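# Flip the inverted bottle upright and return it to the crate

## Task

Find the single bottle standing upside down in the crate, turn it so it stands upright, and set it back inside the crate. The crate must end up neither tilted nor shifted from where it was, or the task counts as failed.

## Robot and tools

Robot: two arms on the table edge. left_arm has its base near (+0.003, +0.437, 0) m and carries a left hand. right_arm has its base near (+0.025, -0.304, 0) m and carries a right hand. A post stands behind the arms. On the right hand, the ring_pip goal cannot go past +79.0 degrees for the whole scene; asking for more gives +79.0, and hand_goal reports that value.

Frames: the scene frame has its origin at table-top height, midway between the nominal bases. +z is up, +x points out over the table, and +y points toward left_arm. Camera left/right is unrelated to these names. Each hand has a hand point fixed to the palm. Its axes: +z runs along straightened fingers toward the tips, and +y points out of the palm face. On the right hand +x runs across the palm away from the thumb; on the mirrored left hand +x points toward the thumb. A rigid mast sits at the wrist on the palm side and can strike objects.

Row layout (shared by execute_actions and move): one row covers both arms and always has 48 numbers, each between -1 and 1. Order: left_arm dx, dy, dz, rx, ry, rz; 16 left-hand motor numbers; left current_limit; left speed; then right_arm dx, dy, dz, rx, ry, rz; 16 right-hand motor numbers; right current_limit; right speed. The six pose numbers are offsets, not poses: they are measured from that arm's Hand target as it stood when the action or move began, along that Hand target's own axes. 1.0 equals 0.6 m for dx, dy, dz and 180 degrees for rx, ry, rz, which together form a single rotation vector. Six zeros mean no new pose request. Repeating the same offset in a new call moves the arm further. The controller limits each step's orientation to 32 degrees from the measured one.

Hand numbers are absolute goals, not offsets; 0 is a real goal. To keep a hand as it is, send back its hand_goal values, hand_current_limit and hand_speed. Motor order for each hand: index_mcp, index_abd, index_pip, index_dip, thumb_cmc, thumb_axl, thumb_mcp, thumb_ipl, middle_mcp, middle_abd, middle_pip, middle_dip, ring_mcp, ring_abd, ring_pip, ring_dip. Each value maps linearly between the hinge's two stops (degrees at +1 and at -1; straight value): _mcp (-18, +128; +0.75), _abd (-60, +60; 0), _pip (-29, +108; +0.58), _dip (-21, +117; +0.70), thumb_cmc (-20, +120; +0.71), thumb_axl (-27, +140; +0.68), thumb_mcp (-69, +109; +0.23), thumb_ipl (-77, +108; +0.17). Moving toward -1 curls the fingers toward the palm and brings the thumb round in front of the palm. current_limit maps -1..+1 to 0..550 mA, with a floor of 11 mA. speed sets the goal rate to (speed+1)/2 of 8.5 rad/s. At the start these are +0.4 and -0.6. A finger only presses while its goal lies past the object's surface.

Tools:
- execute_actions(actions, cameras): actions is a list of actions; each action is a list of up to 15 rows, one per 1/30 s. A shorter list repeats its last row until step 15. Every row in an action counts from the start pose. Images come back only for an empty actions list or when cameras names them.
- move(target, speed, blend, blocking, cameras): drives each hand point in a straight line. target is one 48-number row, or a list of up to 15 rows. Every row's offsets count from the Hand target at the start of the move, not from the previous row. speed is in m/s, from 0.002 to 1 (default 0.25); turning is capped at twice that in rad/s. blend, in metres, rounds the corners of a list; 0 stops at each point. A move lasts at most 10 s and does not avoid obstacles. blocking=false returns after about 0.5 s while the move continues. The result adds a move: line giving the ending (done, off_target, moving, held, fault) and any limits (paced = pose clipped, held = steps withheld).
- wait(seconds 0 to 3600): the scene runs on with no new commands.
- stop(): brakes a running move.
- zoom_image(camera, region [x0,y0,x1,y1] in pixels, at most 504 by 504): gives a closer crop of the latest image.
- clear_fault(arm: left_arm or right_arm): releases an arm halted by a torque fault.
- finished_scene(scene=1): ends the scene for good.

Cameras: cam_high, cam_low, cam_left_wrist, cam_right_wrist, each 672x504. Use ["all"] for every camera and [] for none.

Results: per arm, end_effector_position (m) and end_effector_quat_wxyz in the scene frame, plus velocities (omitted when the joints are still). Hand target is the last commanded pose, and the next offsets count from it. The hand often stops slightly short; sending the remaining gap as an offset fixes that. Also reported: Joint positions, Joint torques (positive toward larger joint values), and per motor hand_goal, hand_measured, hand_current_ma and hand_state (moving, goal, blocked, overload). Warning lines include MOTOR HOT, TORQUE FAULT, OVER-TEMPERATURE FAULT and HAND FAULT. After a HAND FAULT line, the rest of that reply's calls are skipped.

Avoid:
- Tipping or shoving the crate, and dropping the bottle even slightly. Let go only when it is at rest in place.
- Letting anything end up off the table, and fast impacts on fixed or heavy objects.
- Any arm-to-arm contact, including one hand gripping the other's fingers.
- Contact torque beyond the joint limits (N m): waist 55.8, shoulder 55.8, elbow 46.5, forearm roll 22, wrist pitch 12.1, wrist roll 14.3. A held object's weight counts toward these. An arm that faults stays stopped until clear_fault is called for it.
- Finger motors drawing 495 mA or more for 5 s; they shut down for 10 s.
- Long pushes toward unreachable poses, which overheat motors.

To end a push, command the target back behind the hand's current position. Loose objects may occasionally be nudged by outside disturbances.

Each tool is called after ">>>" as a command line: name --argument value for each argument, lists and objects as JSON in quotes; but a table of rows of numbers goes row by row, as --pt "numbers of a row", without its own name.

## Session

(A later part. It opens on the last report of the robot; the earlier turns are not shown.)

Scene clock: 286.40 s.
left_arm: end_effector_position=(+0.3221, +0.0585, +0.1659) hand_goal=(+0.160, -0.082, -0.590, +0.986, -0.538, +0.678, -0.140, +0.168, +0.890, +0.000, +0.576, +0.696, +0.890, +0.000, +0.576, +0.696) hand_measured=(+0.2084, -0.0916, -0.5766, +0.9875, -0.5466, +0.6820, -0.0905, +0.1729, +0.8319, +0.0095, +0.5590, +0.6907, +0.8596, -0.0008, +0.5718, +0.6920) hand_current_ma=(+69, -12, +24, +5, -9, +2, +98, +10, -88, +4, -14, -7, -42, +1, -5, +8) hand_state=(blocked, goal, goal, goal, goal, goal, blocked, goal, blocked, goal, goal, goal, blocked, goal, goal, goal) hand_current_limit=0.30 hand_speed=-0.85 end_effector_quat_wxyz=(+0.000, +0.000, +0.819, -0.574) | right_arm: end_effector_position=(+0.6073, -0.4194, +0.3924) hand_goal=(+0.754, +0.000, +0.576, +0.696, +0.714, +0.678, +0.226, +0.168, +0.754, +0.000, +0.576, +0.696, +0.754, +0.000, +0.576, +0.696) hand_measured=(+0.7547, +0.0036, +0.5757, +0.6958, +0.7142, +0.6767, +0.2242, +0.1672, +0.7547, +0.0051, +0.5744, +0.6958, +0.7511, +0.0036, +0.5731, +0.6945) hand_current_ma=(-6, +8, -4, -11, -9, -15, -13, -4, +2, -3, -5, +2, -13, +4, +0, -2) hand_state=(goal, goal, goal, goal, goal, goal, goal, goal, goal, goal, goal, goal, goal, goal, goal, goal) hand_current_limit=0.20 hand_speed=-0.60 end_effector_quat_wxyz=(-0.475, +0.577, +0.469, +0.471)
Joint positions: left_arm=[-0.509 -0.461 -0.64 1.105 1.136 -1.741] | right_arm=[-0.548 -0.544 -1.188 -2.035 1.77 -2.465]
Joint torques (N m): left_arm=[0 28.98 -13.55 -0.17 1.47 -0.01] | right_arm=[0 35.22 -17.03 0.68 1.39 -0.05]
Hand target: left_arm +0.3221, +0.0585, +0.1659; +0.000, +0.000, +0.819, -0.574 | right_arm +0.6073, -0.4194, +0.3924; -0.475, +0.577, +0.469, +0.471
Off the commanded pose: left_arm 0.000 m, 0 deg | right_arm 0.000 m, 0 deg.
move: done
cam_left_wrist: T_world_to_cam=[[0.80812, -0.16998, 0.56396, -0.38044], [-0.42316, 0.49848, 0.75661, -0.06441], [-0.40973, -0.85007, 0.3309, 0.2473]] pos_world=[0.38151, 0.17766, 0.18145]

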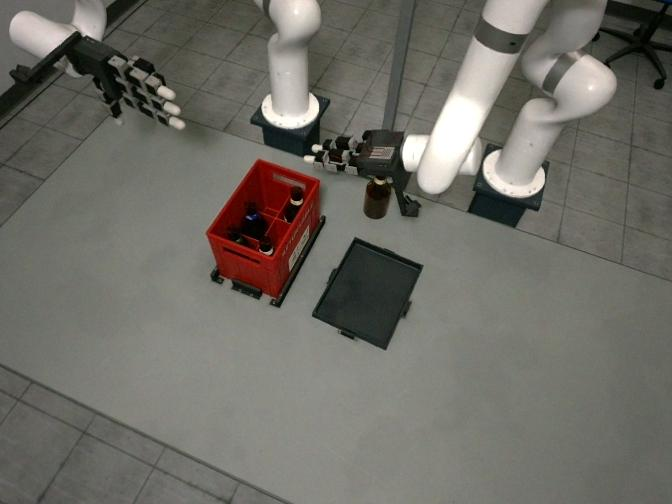

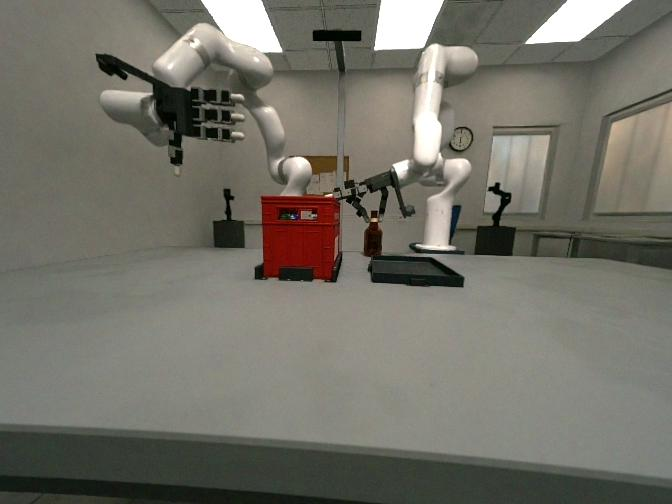

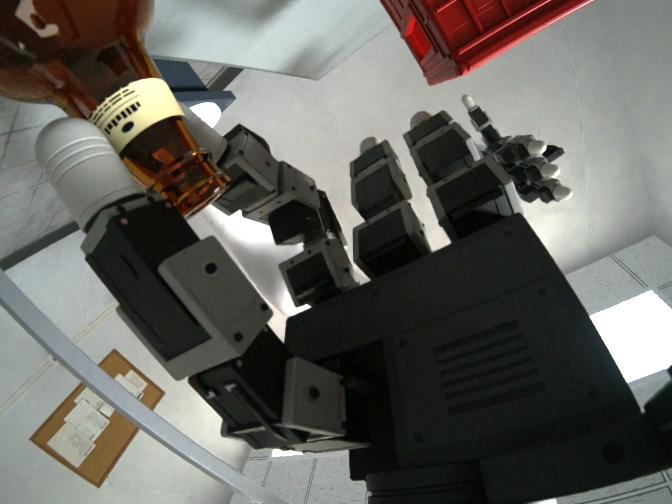

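>>> move --target '[0,0,0,0,0,0, 0.0,-0.083,-0.63,0.986,-0.539,0.677,-0.3,0.13,0.89,0,0.576,0.696,0.89,0,0.576,0.696,0.5,-0.85, 0,0,0,0,0,0, 0.754,0,0.576,0.696,0.714,0.677,0.226,0.168,0.754,0,0.576,0.696,0.754,0,0.576,0.696,0.2,-0.6]' --speed 0.03 --cameras '["cam_high","cam_low","cam_left_wrist"]'

>>> zoom_image --camera "cam_left_wrist" --region '[0, 40, 300, 260]'

>>> zoom_image --camera "cam_low" --region '[340, 180, 410, 260]'

Scene clock: 287.77 s.
left_arm: end_effector_position=(+0.3221, +0.0585, +0.1659) hand_goal=(+0.000, -0.082, -0.630, +0.986, -0.538, +0.678, -0.300, +0.130, +0.890, +0.000, +0.576, +0.696, +0.890, +0.000, +0.576, +0.696) hand_measured=(+0.2048, -0.0902, -0.5766, +1.0000, -0.5454, +0.6820, -0.0925, +0.1729, +0.8319, +0.0095, +0.5603, +0.6907, +0.8596, -0.0008, +0.5718, +0.6920) hand_current_ma=(+318, -8, +75, +28, -20, +9, +410, +83, -76, -9, -6, -23, -45, +4, -5, -2) hand_state=(blocked, goal, blocked, goal, goal, goal, blocked, blocked, blocked, goal, goal, goal, blocked, goal, goal, goal) hand_current_limit=0.50 hand_speed=-0.85 end_effector_quat_wxyz=(+0.000, +0.000, +0.819, -0.574) | right_arm: end_effector_position=(+0.6073, -0.4194, +0.3924) hand_goal=(+0.754, +0.000, +0.576, +0.696, +0.714, +0.678, +0.226, +0.168, +0.754, +0.000, +0.576, +0.696, +0.754, +0.000, +0.576, +0.696) hand_measured=(+0.7547, +0.0051, +0.5744, +0.6958, +0.7142, +0.6756, +0.2242, +0.1672, +0.7559, +0.0036, +0.5757, +0.6945, +0.7511, +0.0036, +0.5731, +0.6945) hand_current_ma=(-10, +4, -1, -11, -10, -16, -15, +3, +6, +3, -8, +1, -15, +3, -1, +3) hand_state=(goal, goal, goal, goal, goal, goal, goal, goal, goal, goal, goal, goal, goal, goal, goal, goal) hand_current_limit=0.20 hand_speed=-0.60 end_effector_quat_wxyz=(-0.475, +0.577, +0.469, +0.471)
Joint positions: left_arm=[-0.509 -0.461 -0.64 1.105 1.136 -1.741] | right_arm=[-0.548 -0.544 -1.188 -2.035 1.77 -2.465]
Joint torques (N m): left_arm=[0 28.98 -13.55 -0.17 1.47 -0.01] | right_arm=[0 35.22 -17.03 0.68 1.39 -0.05]
Hand target: left_arm +0.3221, +0.0585, +0.1659; +0.000, +0.000, +0.819, -0.574 | right_arm +0.6073, -0.4194, +0.3924; -0.475, +0.577, +0.469, +0.471
Off the commanded pose: left_arm 0.000 m, 0 deg | right_arm 0.000 m, 0 deg.
move: done
cam_left_wrist: T_world_to_cam=[[0.80812, -0.16998, 0.56396, -0.38044], [-0.42316, 0.49848, 0.75661, -0.06441], [-0.40973, -0.85007, 0.3309, 0.2473]] pos_world=[0.38151, 0.17766, 0.18145]

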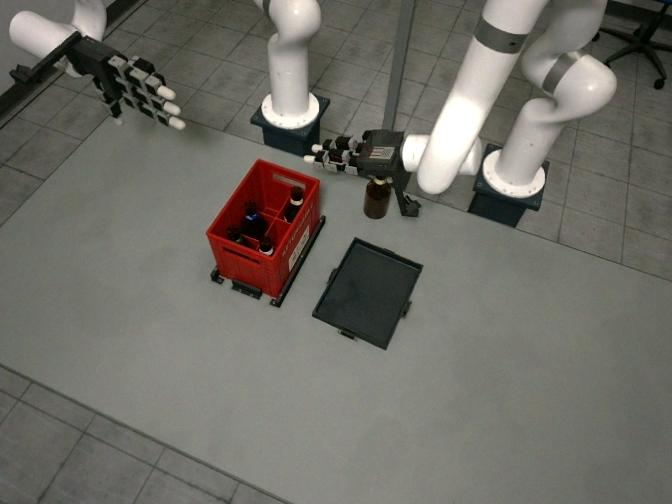

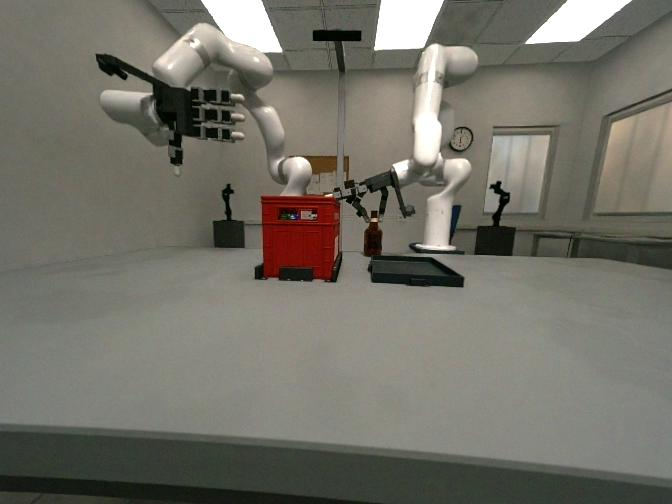

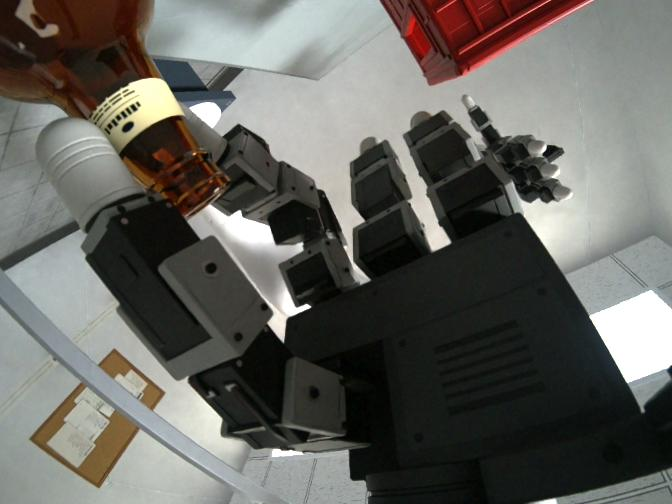

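Scaled by 1.680 from the camera's image (finer frame: 960x720).

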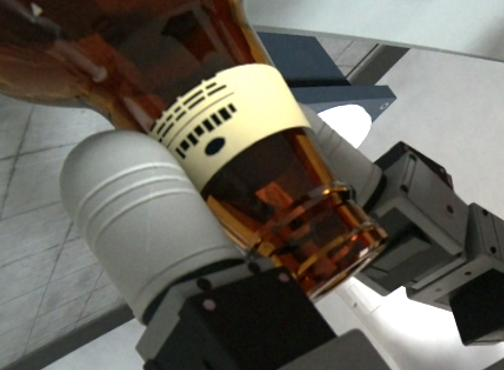

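Scaled by 6.300 from the camera's image (finer frame: 960x720).

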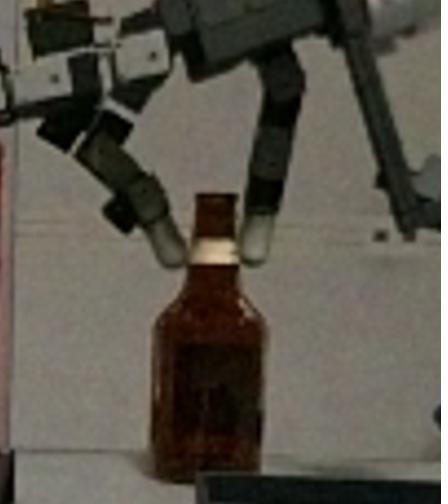

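>>> move --target '[0,-0.0313,-0.0114,0,0,0, 0.0,-0.083,-0.63,0.986,-0.539,0.677,-0.3,0.13,0.89,0,0.576,0.696,0.89,0,0.576,0.696,0.5,-0.85, 0,0,0,0,0,0, 0.754,0,0.576,0.696,0.714,0.677,0.226,0.168,0.754,0,0.576,0.696,0.754,0,0.576,0.696,0.2,-0.6]' --speed 0.03 --cameras '["cam_high","cam_low"]'

>>> zoom_image --camera "cam_high" --region '[340, 140, 420, 230]'

>>> zoom_image --camera "cam_low" --region '[340, 180, 410, 260]'

Scene clock: 289.57 s.
left_arm: end_effector_position=(+0.3221, +0.0585, +0.1858) hand_goal=(+0.000, -0.082, -0.630, +0.986, -0.538, +0.678, -0.300, +0.130, +0.890, +0.000, +0.576, +0.696, +0.890, +0.000, +0.576, +0.696) hand_measured=(+0.0974, -0.0799, -0.5599, +1.0000, -0.5366, +0.6851, -0.1974, +0.1700, +0.8331, +0.0080, +0.5590, +0.6907, +0.8596, -0.0008, +0.5718, +0.6920) hand_current_ma=(+159, +12, +90, +13, -5, +16, +192, +71, -67, +4, -12, -20, -33, -4, -31, -8) hand_state=(blocked, goal, blocked, goal, goal, goal, blocked, blocked, blocked, goal, goal, goal, blocked, goal, goal, goal) hand_current_limit=0.50 hand_speed=-0.85 end_effector_quat_wxyz=(+0.000, +0.000, +0.819, -0.574) | right_arm: end_effector_position=(+0.6073, -0.4194, +0.3924) hand_goal=(+0.754, +0.000, +0.576, +0.696, +0.714, +0.678, +0.226, +0.168, +0.754, +0.000, +0.576, +0.696, +0.754, +0.000, +0.576, +0.696) hand_measured=(+0.7547, +0.0051, +0.5757, +0.6958, +0.7142, +0.6767, +0.2242, +0.1672, +0.7559, +0.0036, +0.5757, +0.6958, +0.7511, +0.0036, +0.5731, +0.6945) hand_current_ma=(-6, +11, -1, -7, -17, -12, -4, -1, -1, +3, -2, +5, -20, +12, +3, +5) hand_state=(goal, goal, goal, goal, goal, goal, goal, goal, goal, goal, goal, goal, goal, goal, goal, goal) hand_current_limit=0.20 hand_speed=-0.60 end_effector_quat_wxyz=(-0.475, +0.577, +0.469, +0.471)
Joint positions: left_arm=[-0.509 -0.408 -0.635 1.126 1.115 -1.789] | right_arm=[-0.548 -0.544 -1.188 -2.035 1.77 -2.465]
Joint torques (N m): left_arm=[0 39.86 -14.33 -0.22 -1.61 -0.01] | right_arm=[0 35.22 -17.03 0.68 1.39 -0.05]
Hand target: left_arm +0.3221, +0.0585, +0.1859; +0.000, +0.000, +0.819, -0.574 | right_arm +0.6073, -0.4194, +0.3924; -0.475, +0.577, +0.469, +0.471
Off the commanded pose: left_arm 0.000 m, 0 deg | right_arm 0.000 m, 0 deg.
move: done

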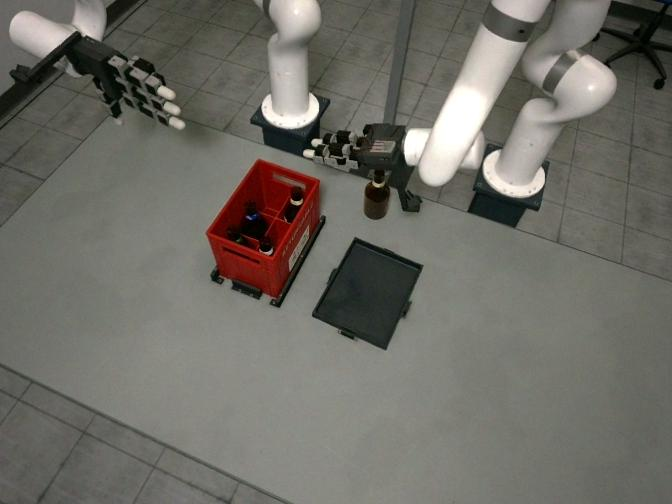

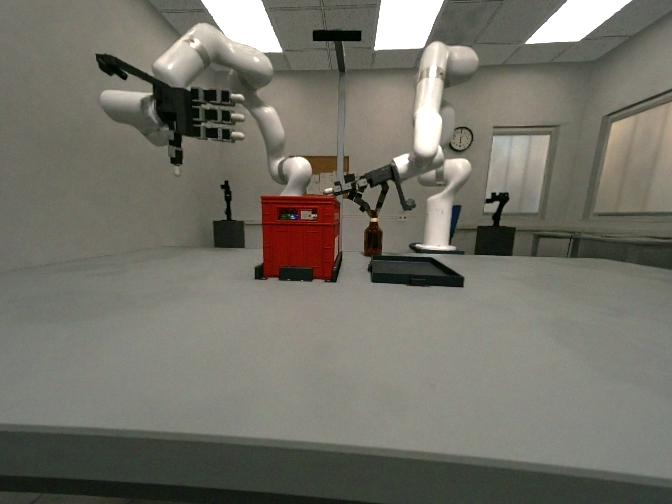

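Scaled by 5.600 from the camera's image (finer frame: 960x720).

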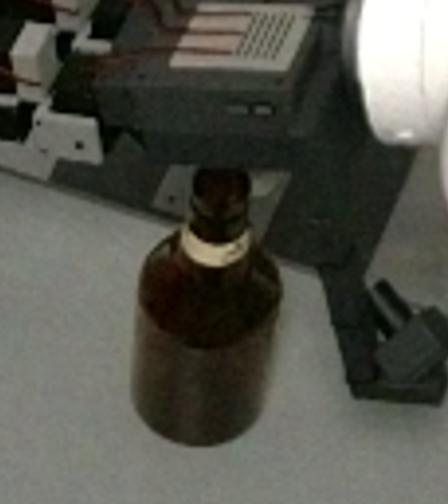

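Scaled by 6.300 from the camera's image (finer frame: 960x720).

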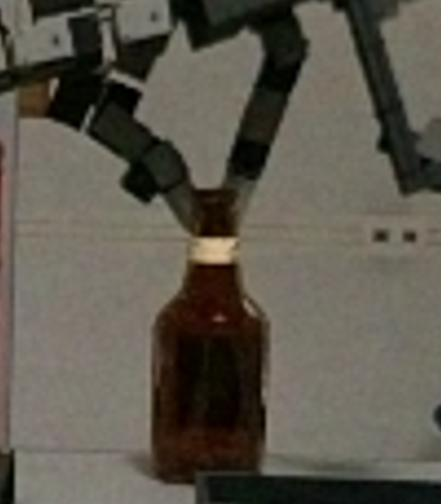

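>>> move --pt "0 0 0 0 0 0 0.342 -0.083 -0.591 0.986 -0.539 0.677 0.0225 0.168 0.89 0 0.576 0.696 0.89 0 0.576 0.696 0.4 -0.8 0 0 0 0 0 0 0.754 0 0.576 0.696 0.714 0.677 0.226 0.168 0.754 0 0.576 0.696 0.754 0 0.576 0.696 0.2 -0.6" --speed 0.03 --cameras '["cam_high","cam_low","cam_left_wrist","cam_right_wrist"]'

>>> zoom_image --camera "cam_high" --region '[340, 140, 420, 230]'

>>> zoom_image --camera "cam_low" --region '[340, 180, 410, 260]'

>>> zoom_image --camera "cam_left_wrist" --region '[0, 40, 300, 260]'

Scene clock: 291.47 s.
left_arm: end_effector_position=(+0.3221, +0.0585, +0.1859) hand_goal=(+0.342, -0.082, -0.590, +0.986, -0.538, +0.678, +0.022, +0.168, +0.890, +0.000, +0.576, +0.696, +0.890, +0.000, +0.576, +0.696) hand_measured=(+0.3145, -0.0799, -0.5727, +0.9965, -0.5328, +0.6830, +0.0174, +0.1748, +0.8319, +0.0095, +0.5590, +0.6907, +0.8596, -0.0008, +0.5718, +0.6920) hand_current_ma=(-46, +3, +12, +4, +9, -4, -8, +12, -80, -20, -7, -11, -42, -6, -17, +0) hand_state=(blocked, goal, goal, goal, goal, goal, goal, goal, blocked, goal, goal, goal, blocked, goal, goal, goal) hand_current_limit=0.40 hand_speed=-0.80 end_effector_quat_wxyz=(+0.000, +0.000, +0.819, -0.574) | right_arm: end_effector_position=(+0.6073, -0.4194, +0.3924) hand_goal=(+0.754, +0.000, +0.576, +0.696, +0.714, +0.678, +0.226, +0.168, +0.754, +0.000, +0.576, +0.696, +0.754, +0.000, +0.576, +0.696) hand_measured=(+0.7559, +0.0036, +0.5757, +0.6958, +0.7142, +0.6756, +0.2242, +0.1672, +0.7547, +0.0036, +0.5757, +0.6958, +0.7511, +0.0051, +0.5731, +0.6945) hand_current_ma=(-12, +9, -3, -6, -8, -19, -5, -1, -1, +7, -12, +1, -14, +12, +4, -2) hand_state=(goal, goal, goal, goal, goal, goal, goal, goal, goal, goal, goal, goal, goal, goal, goal, goal) hand_current_limit=0.20 hand_speed=-0.60 end_effector_quat_wxyz=(-0.475, +0.577, +0.469, +0.471)
Joint positions: left_arm=[-0.509 -0.408 -0.635 1.126 1.115 -1.789] | right_arm=[-0.548 -0.544 -1.188 -2.035 1.77 -2.465]
Joint torques (N m): left_arm=[0 28.08 -14.33 -0.22 1.46 -1.85] | right_arm=[0 35.22 -17.03 0.68 1.39 -0.05]
Hand target: left_arm +0.3221, +0.0585, +0.1859; +0.000, +0.000, +0.819, -0.574 | right_arm +0.6073, -0.4194, +0.3924; -0.475, +0.577, +0.469, +0.471
Off the commanded pose: left_arm 0.000 m, 0 deg | right_arm 0.000 m, 0 deg.
move: done
cam_left_wrist: T_world_to_cam=[[0.80812, -0.16998, 0.56396, -0.39172], [-0.42316, 0.49848, 0.75661, -0.07954], [-0.40973, -0.85007, 0.3309, 0.24068]] pos_world=[0.38151, 0.17766, 0.20145]
cam_right_wrist: T_world_to_cam=[[0.53834, -0.18264, -0.8227, -0.05003], [-0.67241, -0.68156, -0.28868, 0.18819], [-0.508, 0.7086, -0.48972, 0.93036]] pos_world=[0.6261, -0.54013, 0.46878]

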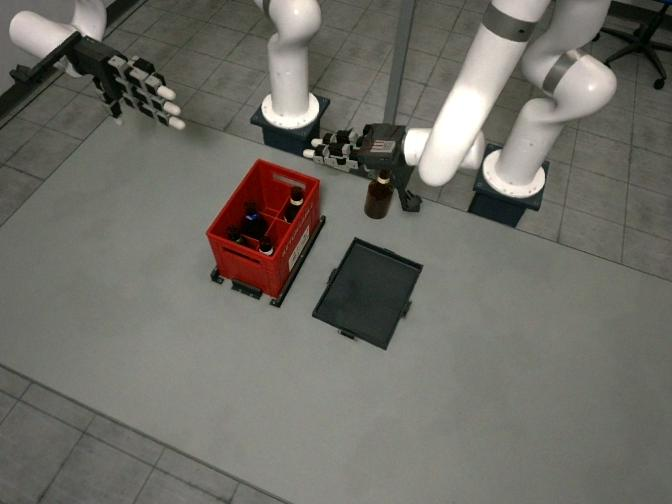

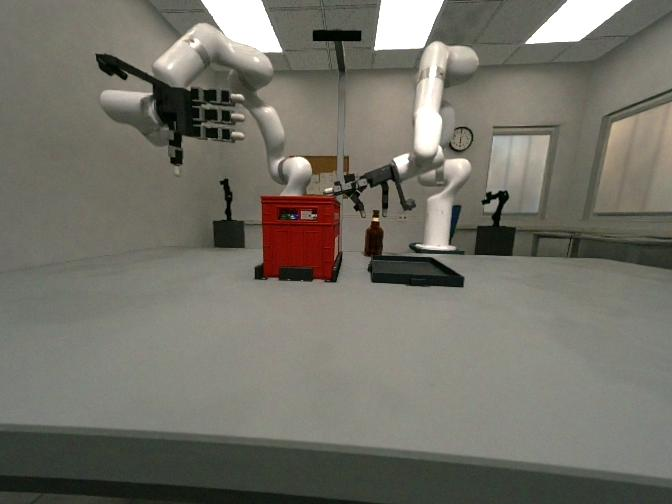

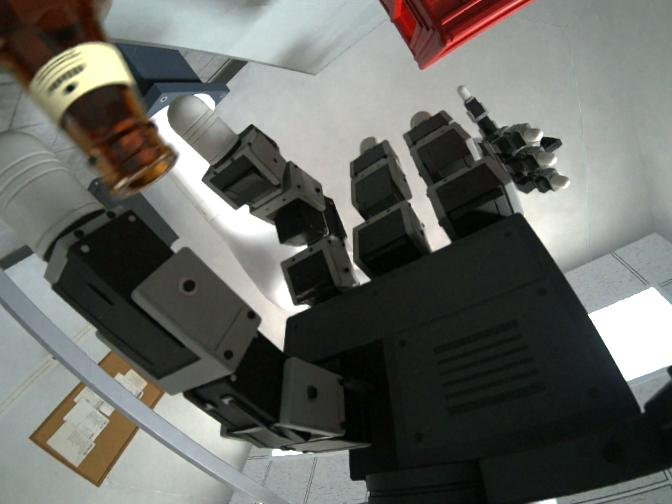

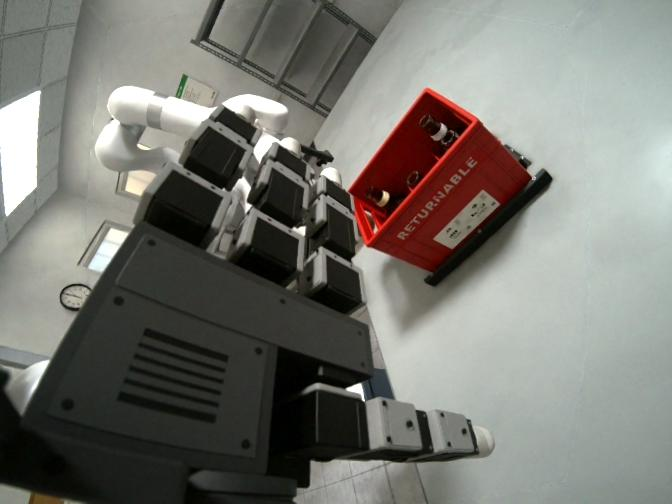

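Scaled by 5.600 from the camera's image (finer frame: 960x720).

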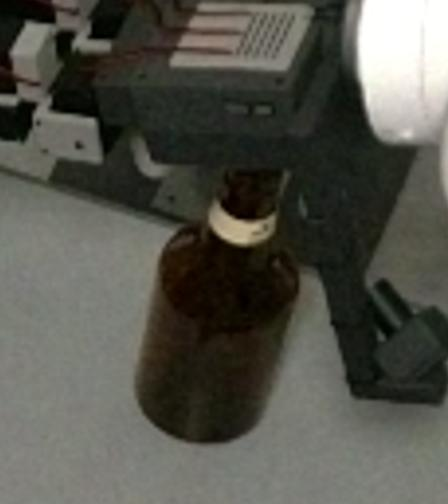

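Scaled by 6.300 from the camera's image (finer frame: 960x720).

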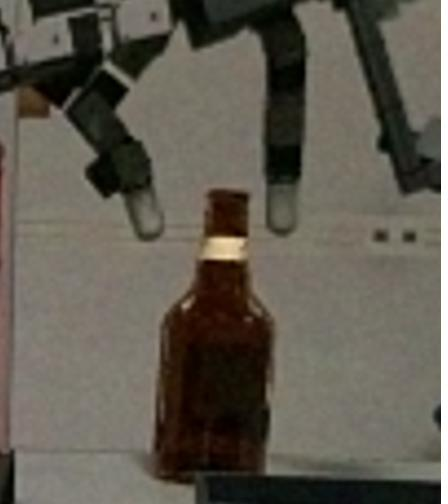

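Scaled by 1.680 from the camera's image (finer frame: 960x720).

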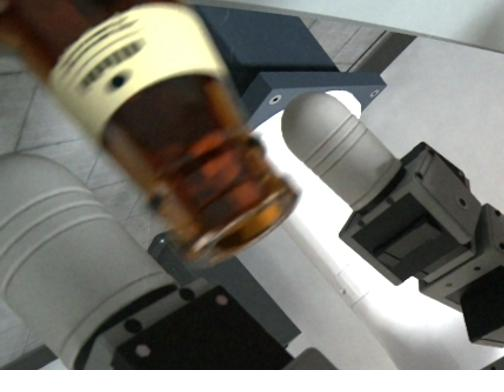

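>>> wait --seconds 0.5 --cameras '["cam_high","cam_low","cam_left_wrist"]'

>>> zoom_image --camera "cam_high" --region '[340, 140, 420, 230]'

>>> zoom_image --camera "cam_low" --region '[340, 180, 410, 260]'

>>> zoom_image --camera "cam_left_wrist" --region '[0, 40, 300, 260]'

Scene clock: 292.67 s.
left_arm: end_effector_position=(+0.3221, +0.0585, +0.1859) hand_goal=(+0.342, -0.082, -0.590, +0.986, -0.538, +0.678, +0.022, +0.168, +0.890, +0.000, +0.576, +0.696, +0.890, +0.000, +0.576, +0.696) hand_measured=(+0.3145, -0.0799, -0.5714, +0.9965, -0.5328, +0.6830, +0.0174, +0.1738, +0.8319, +0.0080, +0.5590, +0.6894, +0.8596, -0.0008, +0.5718, +0.6932) hand_current_ma=(-45, +5, +12, +19, +18, +6, -1, +14, -84, -4, -9, -7, -49, +6, -14, -4) hand_state=(blocked, goal, goal, goal, goal, goal, goal, goal, blocked, goal, goal, goal, blocked, goal, goal, goal) hand_current_limit=0.40 hand_speed=-0.80 end_effector_quat_wxyz=(+0.000, +0.000, +0.819, -0.574) | right_arm: end_effector_position=(+0.6073, -0.4194, +0.3924) hand_goal=(+0.754, +0.000, +0.576, +0.696, +0.714, +0.678, +0.226, +0.168, +0.754, +0.000, +0.576, +0.696, +0.754, +0.000, +0.576, +0.696) hand_measured=(+0.7547, +0.0051, +0.5757, +0.6958, +0.7129, +0.6767, +0.2242, +0.1681, +0.7559, +0.0036, +0.5757, +0.6958, +0.7511, +0.0036, +0.5731, +0.6945) hand_current_ma=(-6, +4, +3, -9, -8, -12, -10, +3, +6, +4, -5, +2, -13, +11, +5, +1) hand_state=(goal, goal, goal, goal, goal, goal, goal, goal, goal, goal, goal, goal, goal, goal, goal, goal) hand_current_limit=0.20 hand_speed=-0.60 end_effector_quat_wxyz=(-0.475, +0.577, +0.469, +0.471)
Joint positions: left_arm=[-0.509 -0.408 -0.635 1.126 1.115 -1.789] | right_arm=[-0.548 -0.544 -1.188 -2.035 1.77 -2.465]
Joint torques (N m): left_arm=[0 28.08 -14.33 -0.22 1.46 -0.01] | right_arm=[0 35.22 -17.03 0.68 1.39 -0.05]
Hand target: left_arm +0.3221, +0.0585, +0.1859; +0.000, +0.000, +0.819, -0.574 | right_arm +0.6073, -0.4194, +0.3924; -0.475, +0.577, +0.469, +0.471
Off the commanded pose: left_arm 0.000 m, 0 deg | right_arm 0.000 m, 0 deg.
wait: 0.50 s; at rest from the start
cam_left_wrist: T_world_to_cam=[[0.80812, -0.16998, 0.56396, -0.39172], [-0.42316, 0.49848, 0.75661, -0.07954], [-0.40973, -0.85007, 0.3309, 0.24068]] pos_world=[0.38151, 0.17766, 0.20145]

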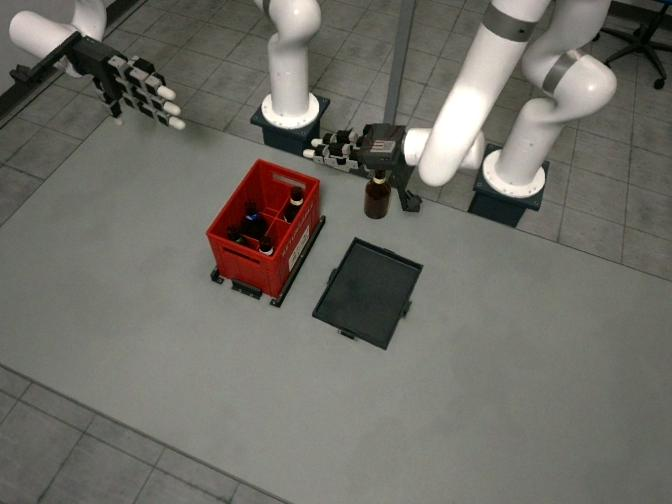

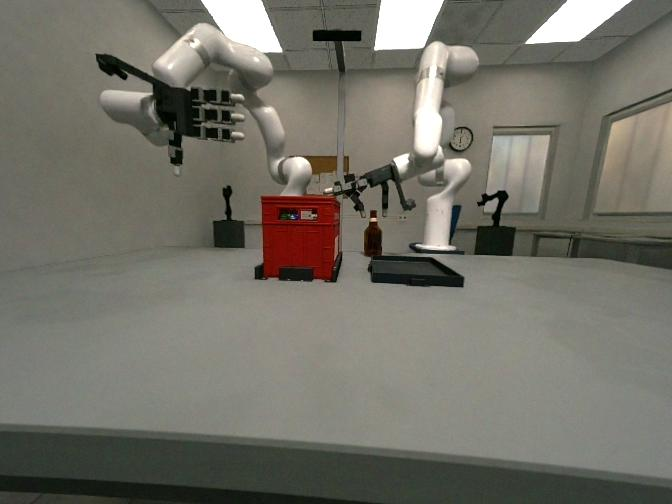

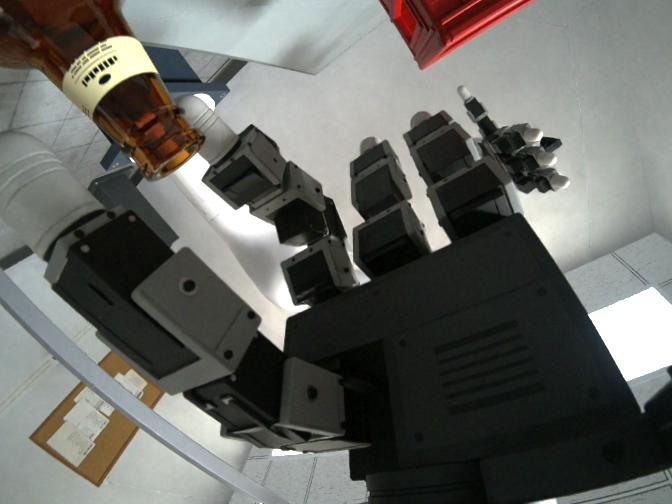

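Scaled by 5.600 from the camera's image (finer frame: 960x720).

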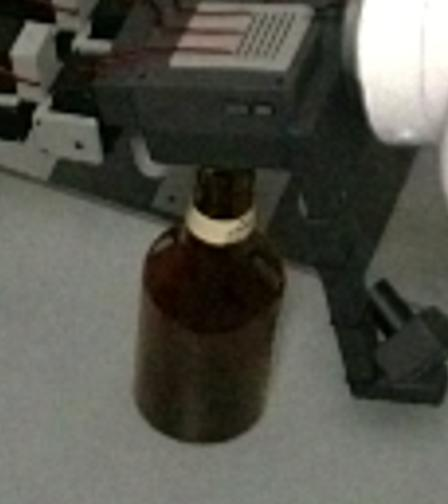

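Scaled by 6.300 from the camera's image (finer frame: 960x720).

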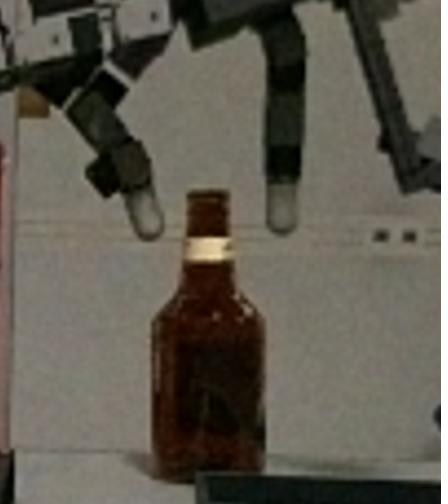

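Scaled by 1.680 from the camera's image (finer frame: 960x720).

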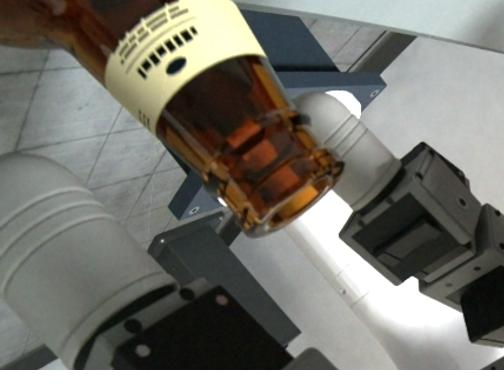

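>>> wait --seconds 1 --cameras '["cam_high","cam_low","cam_left_wrist"]'

>>> zoom_image --camera "cam_high" --region '[340, 140, 420, 230]'

>>> zoom_image --camera "cam_low" --region '[340, 180, 410, 260]'

>>> zoom_image --camera "cam_left_wrist" --region '[0, 40, 300, 260]'

Scene clock: 294.53 s.
left_arm: end_effector_position=(+0.3221, +0.0585, +0.1859) hand_goal=(+0.342, -0.082, -0.590, +0.986, -0.538, +0.678, +0.022, +0.168, +0.890, +0.000, +0.576, +0.696, +0.890, +0.000, +0.576, +0.696) hand_measured=(+0.3145, -0.0799, -0.5727, +0.9952, -0.5328, +0.6830, +0.0174, +0.1748, +0.8319, +0.0080, +0.5603, +0.6907, +0.8584, -0.0008, +0.5718, +0.6920) hand_current_ma=(-49, +0, +26, +5, -1, -5, -8, +10, -82, +0, -5, -4, -36, +9, -14, +8) hand_state=(blocked, goal, goal, goal, goal, goal, goal, goal, blocked, goal, goal, goal, blocked, goal, goal, goal) hand_current_limit=0.40 hand_speed=-0.80 end_effector_quat_wxyz=(+0.000, +0.000, +0.819, -0.574) | right_arm: end_effector_position=(+0.6073, -0.4194, +0.3924) hand_goal=(+0.754, +0.000, +0.576, +0.696, +0.714, +0.678, +0.226, +0.168, +0.754, +0.000, +0.576, +0.696, +0.754, +0.000, +0.576, +0.696) hand_measured=(+0.7547, +0.0036, +0.5757, +0.6958, +0.7129, +0.6756, +0.2242, +0.1672, +0.7559, +0.0036, +0.5757, +0.6958, +0.7511, +0.0036, +0.5731, +0.6932) hand_current_ma=(-7, +4, +0, -6, -6, -15, -6, -5, -3, +0, -5, +2, -14, -1, -3, +1) hand_state=(goal, goal, goal, goal, goal, goal, goal, goal, goal, goal, goal, goal, goal, goal, goal, goal) hand_current_limit=0.20 hand_speed=-0.60 end_effector_quat_wxyz=(-0.475, +0.577, +0.469, +0.471)
Joint positions: left_arm=[-0.509 -0.408 -0.635 1.126 1.115 -1.789] | right_arm=[-0.548 -0.544 -1.188 -2.035 1.77 -2.465]
Joint torques (N m): left_arm=[0 28.08 -14.33 -0.22 1.46 -0.01] | right_arm=[0 35.22 -17.03 0.68 1.39 -0.05]
Hand target: left_arm +0.3221, +0.0585, +0.1859; +0.000, +0.000, +0.819, -0.574 | right_arm +0.6073, -0.4194, +0.3924; -0.475, +0.577, +0.469, +0.471
Off the commanded pose: left_arm 0.000 m, 0 deg | right_arm 0.000 m, 0 deg.
wait: 1.00 s; at rest from the start
cam_left_wrist: T_world_to_cam=[[0.80812, -0.16998, 0.56396, -0.39172], [-0.42316, 0.49848, 0.75661, -0.07954], [-0.40973, -0.85007, 0.3309, 0.24068]] pos_world=[0.38151, 0.17766, 0.20145]

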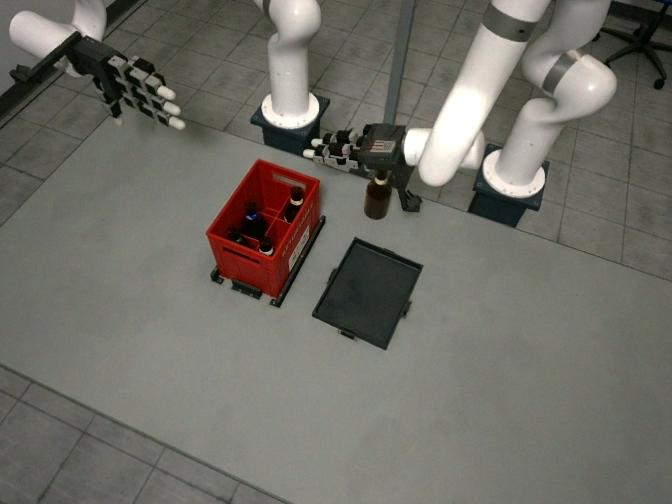

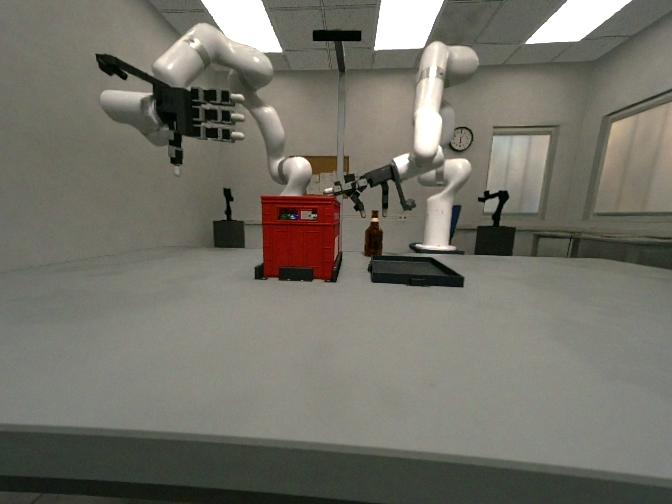

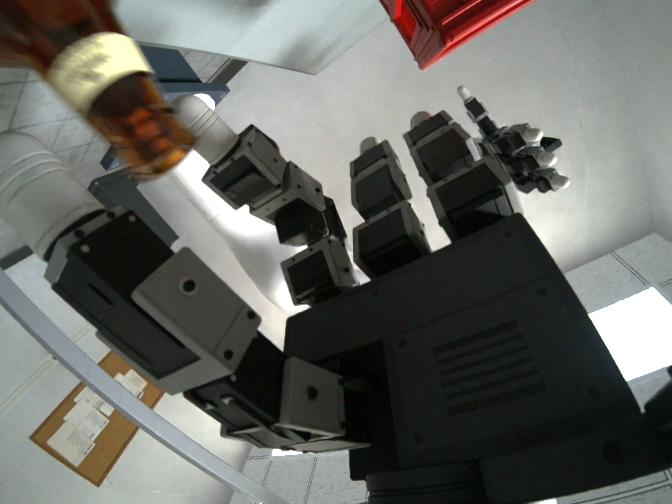

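Scaled by 5.600 from the camera's image (finer frame: 960x720).

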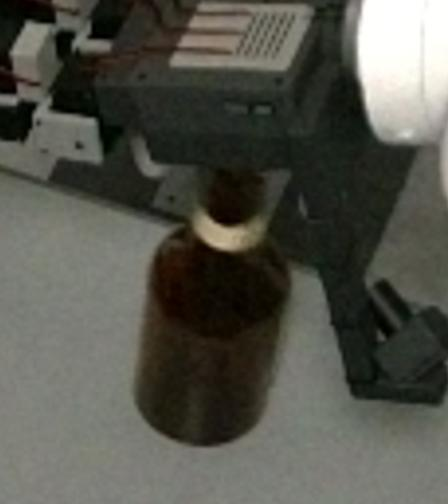

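Scaled by 6.300 from the camera's image (finer frame: 960x720).

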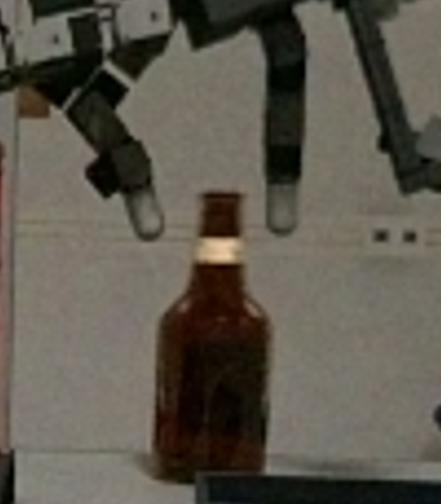

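Scaled by 1.680 from the camera's image (finer frame: 960x720).

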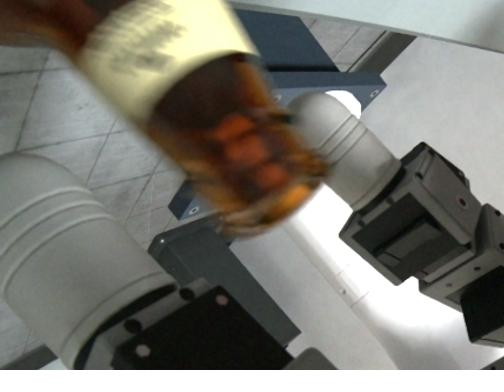

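>>> wait --seconds 3 --cameras '["cam_left_wrist"]'

>>> zoom_image --camera "cam_left_wrist" --region '[0, 40, 300, 260]'

Scene clock: 297.90 s.
left_arm: end_effector_position=(+0.3221, +0.0585, +0.1859) hand_goal=(+0.342, -0.082, -0.590, +0.986, -0.538, +0.678, +0.022, +0.168, +0.890, +0.000, +0.576, +0.696, +0.890, +0.000, +0.576, +0.696) hand_measured=(+0.3133, -0.0799, -0.5714, +0.9965, -0.5316, +0.6830, +0.0174, +0.1748, +0.8319, +0.0095, +0.5590, +0.6907, +0.8596, -0.0023, +0.5718, +0.6932) hand_current_ma=(-31, -9, +13, +15, +21, +2, -17, +20, -75, -9, -27, -13, -33, -13, -3, -2) hand_state=(blocked, goal, goal, goal, goal, goal, goal, goal, blocked, goal, goal, goal, blocked, goal, goal, goal) hand_current_limit=0.40 hand_speed=-0.80 end_effector_quat_wxyz=(+0.000, +0.000, +0.819, -0.574) | right_arm: end_effector_position=(+0.6073, -0.4194, +0.3924) hand_goal=(+0.754, +0.000, +0.576, +0.696, +0.714, +0.678, +0.226, +0.168, +0.754, +0.000, +0.576, +0.696, +0.754, +0.000, +0.576, +0.696) hand_measured=(+0.7547, +0.0036, +0.5757, +0.6958, +0.7129, +0.6756, +0.2242, +0.1672, +0.7559, +0.0036, +0.5757, +0.6945, +0.7511, +0.0036, +0.5731, +0.6945) hand_current_ma=(-3, +3, -5, -16, -14, -13, -10, -4, +6, -2, -4, +6, -16, +9, +0, -3) hand_state=(goal, goal, goal, goal, goal, goal, goal, goal, goal, goal, goal, goal, goal, goal, goal, goal) hand_current_limit=0.20 hand_speed=-0.60 end_effector_quat_wxyz=(-0.475, +0.577, +0.469, +0.471)
Joint positions: left_arm=[-0.509 -0.408 -0.635 1.126 1.115 -1.789] | right_arm=[-0.548 -0.544 -1.188 -2.035 1.77 -2.465]
Joint torques (N m): left_arm=[0 28.08 -14.33 -0.22 1.46 -0.01] | right_arm=[0 35.22 -17.03 0.68 1.39 -0.05]
Hand target: left_arm +0.3221, +0.0585, +0.1859; +0.000, +0.000, +0.819, -0.574 | right_arm +0.6073, -0.4194, +0.3924; -0.475, +0.577, +0.469, +0.471
Off the commanded pose: left_arm 0.000 m, 0 deg | right_arm 0.000 m, 0 deg.
wait: 3.00 s; at rest from the start
cam_left_wrist: T_world_to_cam=[[0.80812, -0.16998, 0.56396, -0.39172], [-0.42316, 0.49848, 0.75661, -0.07954], [-0.40973, -0.85007, 0.3309, 0.24068]] pos_world=[0.38151, 0.17766, 0.20145]

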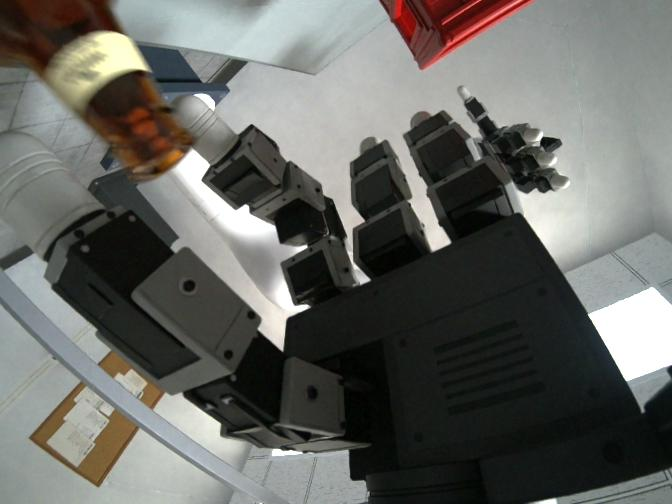

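Scaled by 1.680 from the camera's image (finer frame: 960x720).

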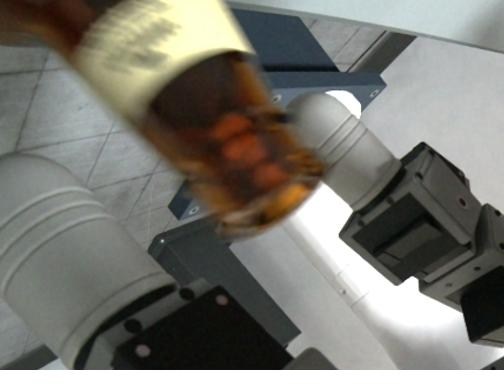

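>>> wait --seconds 8 --cameras '["cam_left_wrist","cam_high","cam_low"]'

>>> zoom_image --camera "cam_left_wrist" --region '[0, 40, 300, 260]'

>>> zoom_image --camera "cam_high" --region '[340, 140, 420, 230]'

>>> zoom_image --camera "cam_low" --region '[340, 180, 410, 260]'

Scene clock: 306.40 s.
left_arm: end_effector_position=(+0.3221, +0.0585, +0.1859) hand_goal=(+0.342, -0.082, -0.590, +0.986, -0.538, +0.678, +0.022, +0.168, +0.890, +0.000, +0.576, +0.696, +0.890, +0.000, +0.576, +0.696) hand_measured=(+0.3145, -0.0799, -0.5714, +0.9965, -0.5328, +0.6830, +0.0164, +0.1748, +0.8319, +0.0095, +0.5590, +0.6907, +0.8584, -0.0008, +0.5718, +0.6920) hand_current_ma=(-51, +0, +22, +14, +7, +1, -2, +3, -69, +9, -8, -11, -51, +7, -8, -2) hand_state=(blocked, goal, goal, goal, goal, goal, goal, goal, blocked, goal, goal, goal, blocked, goal, goal, goal) hand_current_limit=0.40 hand_speed=-0.80 end_effector_quat_wxyz=(+0.000, +0.000, +0.819, -0.574) | right_arm: end_effector_position=(+0.6073, -0.4194, +0.3924) hand_goal=(+0.754, +0.000, +0.576, +0.696, +0.714, +0.678, +0.226, +0.168, +0.754, +0.000, +0.576, +0.696, +0.754, +0.000, +0.576, +0.696) hand_measured=(+0.7547, +0.0036, +0.5757, +0.6958, +0.7142, +0.6756, +0.2252, +0.1672, +0.7547, +0.0036, +0.5757, +0.6958, +0.7511, +0.0051, +0.5731, +0.6945) hand_current_ma=(-10, +4, -4, -7, -6, -13, -9, -2, -1, +2, -9, +4, -10, +6, -3, +3) hand_state=(goal, goal, goal, goal, goal, goal, goal, goal, goal, goal, goal, goal, goal, goal, goal, goal) hand_current_limit=0.20 hand_speed=-0.60 end_effector_quat_wxyz=(-0.475, +0.577, +0.469, +0.471)
Joint positions: left_arm=[-0.509 -0.408 -0.635 1.126 1.115 -1.789] | right_arm=[-0.548 -0.544 -1.188 -2.035 1.77 -2.465]
Joint torques (N m): left_arm=[0 28.08 -14.33 -0.22 1.46 -0.01] | right_arm=[0 35.22 -17.03 0.68 1.39 -0.05]
Hand target: left_arm +0.3221, +0.0585, +0.1859; +0.000, +0.000, +0.819, -0.574 | right_arm +0.6073, -0.4194, +0.3924; -0.475, +0.577, +0.469, +0.471
Off the commanded pose: left_arm 0.000 m, 0 deg | right_arm 0.000 m, 0 deg.
wait: 8.00 s; at rest from the start
cam_left_wrist: T_world_to_cam=[[0.80812, -0.16998, 0.56396, -0.39172], [-0.42316, 0.49848, 0.75661, -0.07954], [-0.40973, -0.85007, 0.3309, 0.24068]] pos_world=[0.38151, 0.17766, 0.20145]
Images, in order (width x height): cam_high 672x504, cam_low 672x504, cam_left_wrist 672x504.

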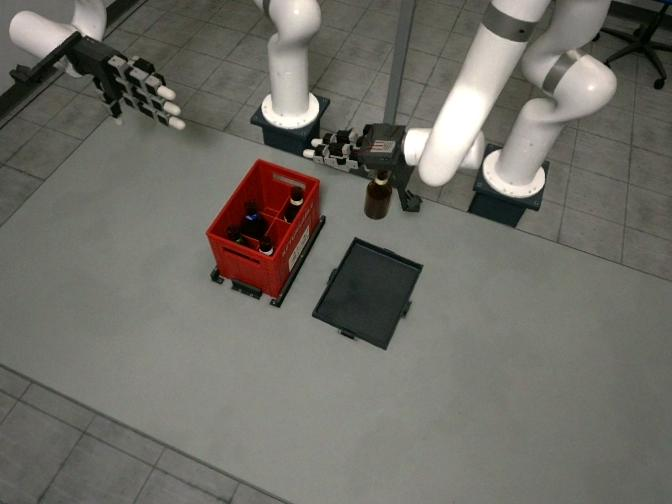

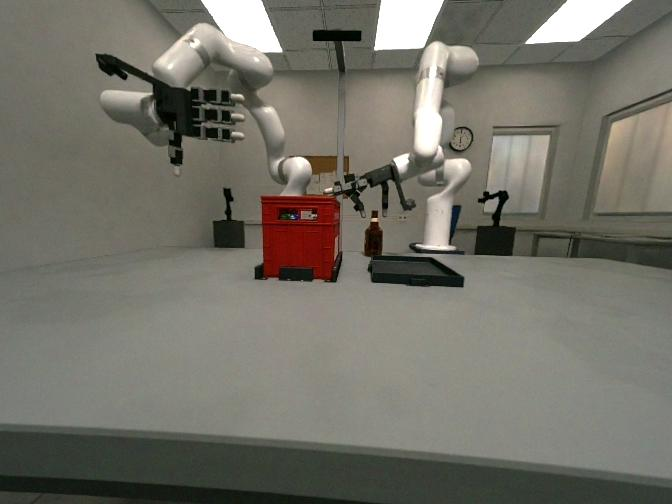

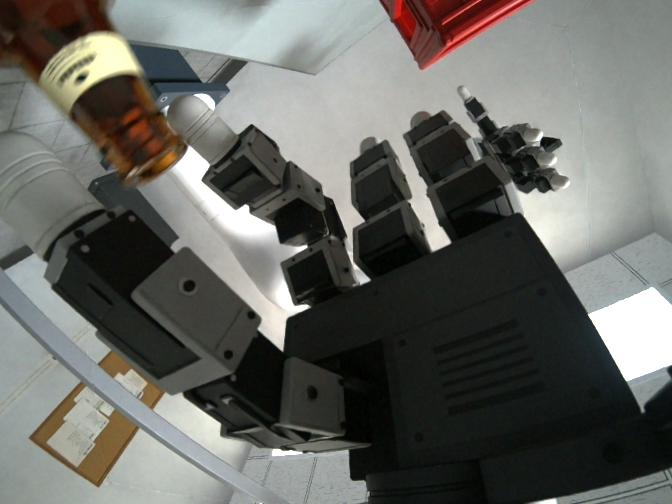

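Scaled by 1.680 from the camera's image (finer frame: 960x720).

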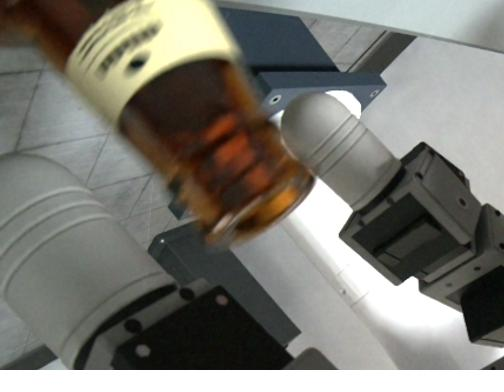

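Scaled by 5.600 from the camera's image (finer frame: 960x720).

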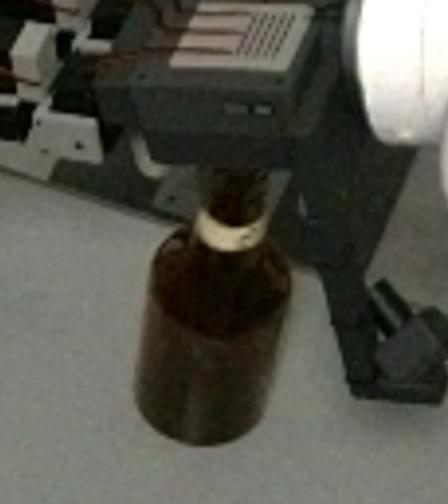

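Scaled by 6.300 from the camera's image (finer frame: 960x720).

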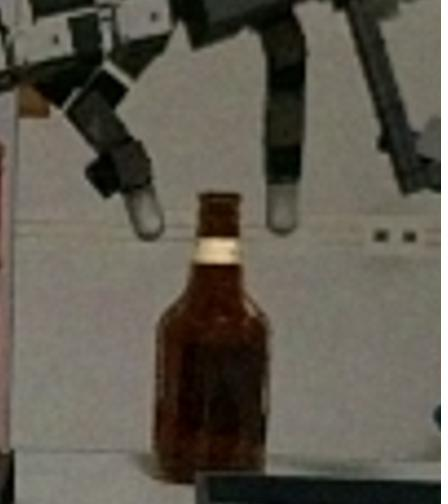

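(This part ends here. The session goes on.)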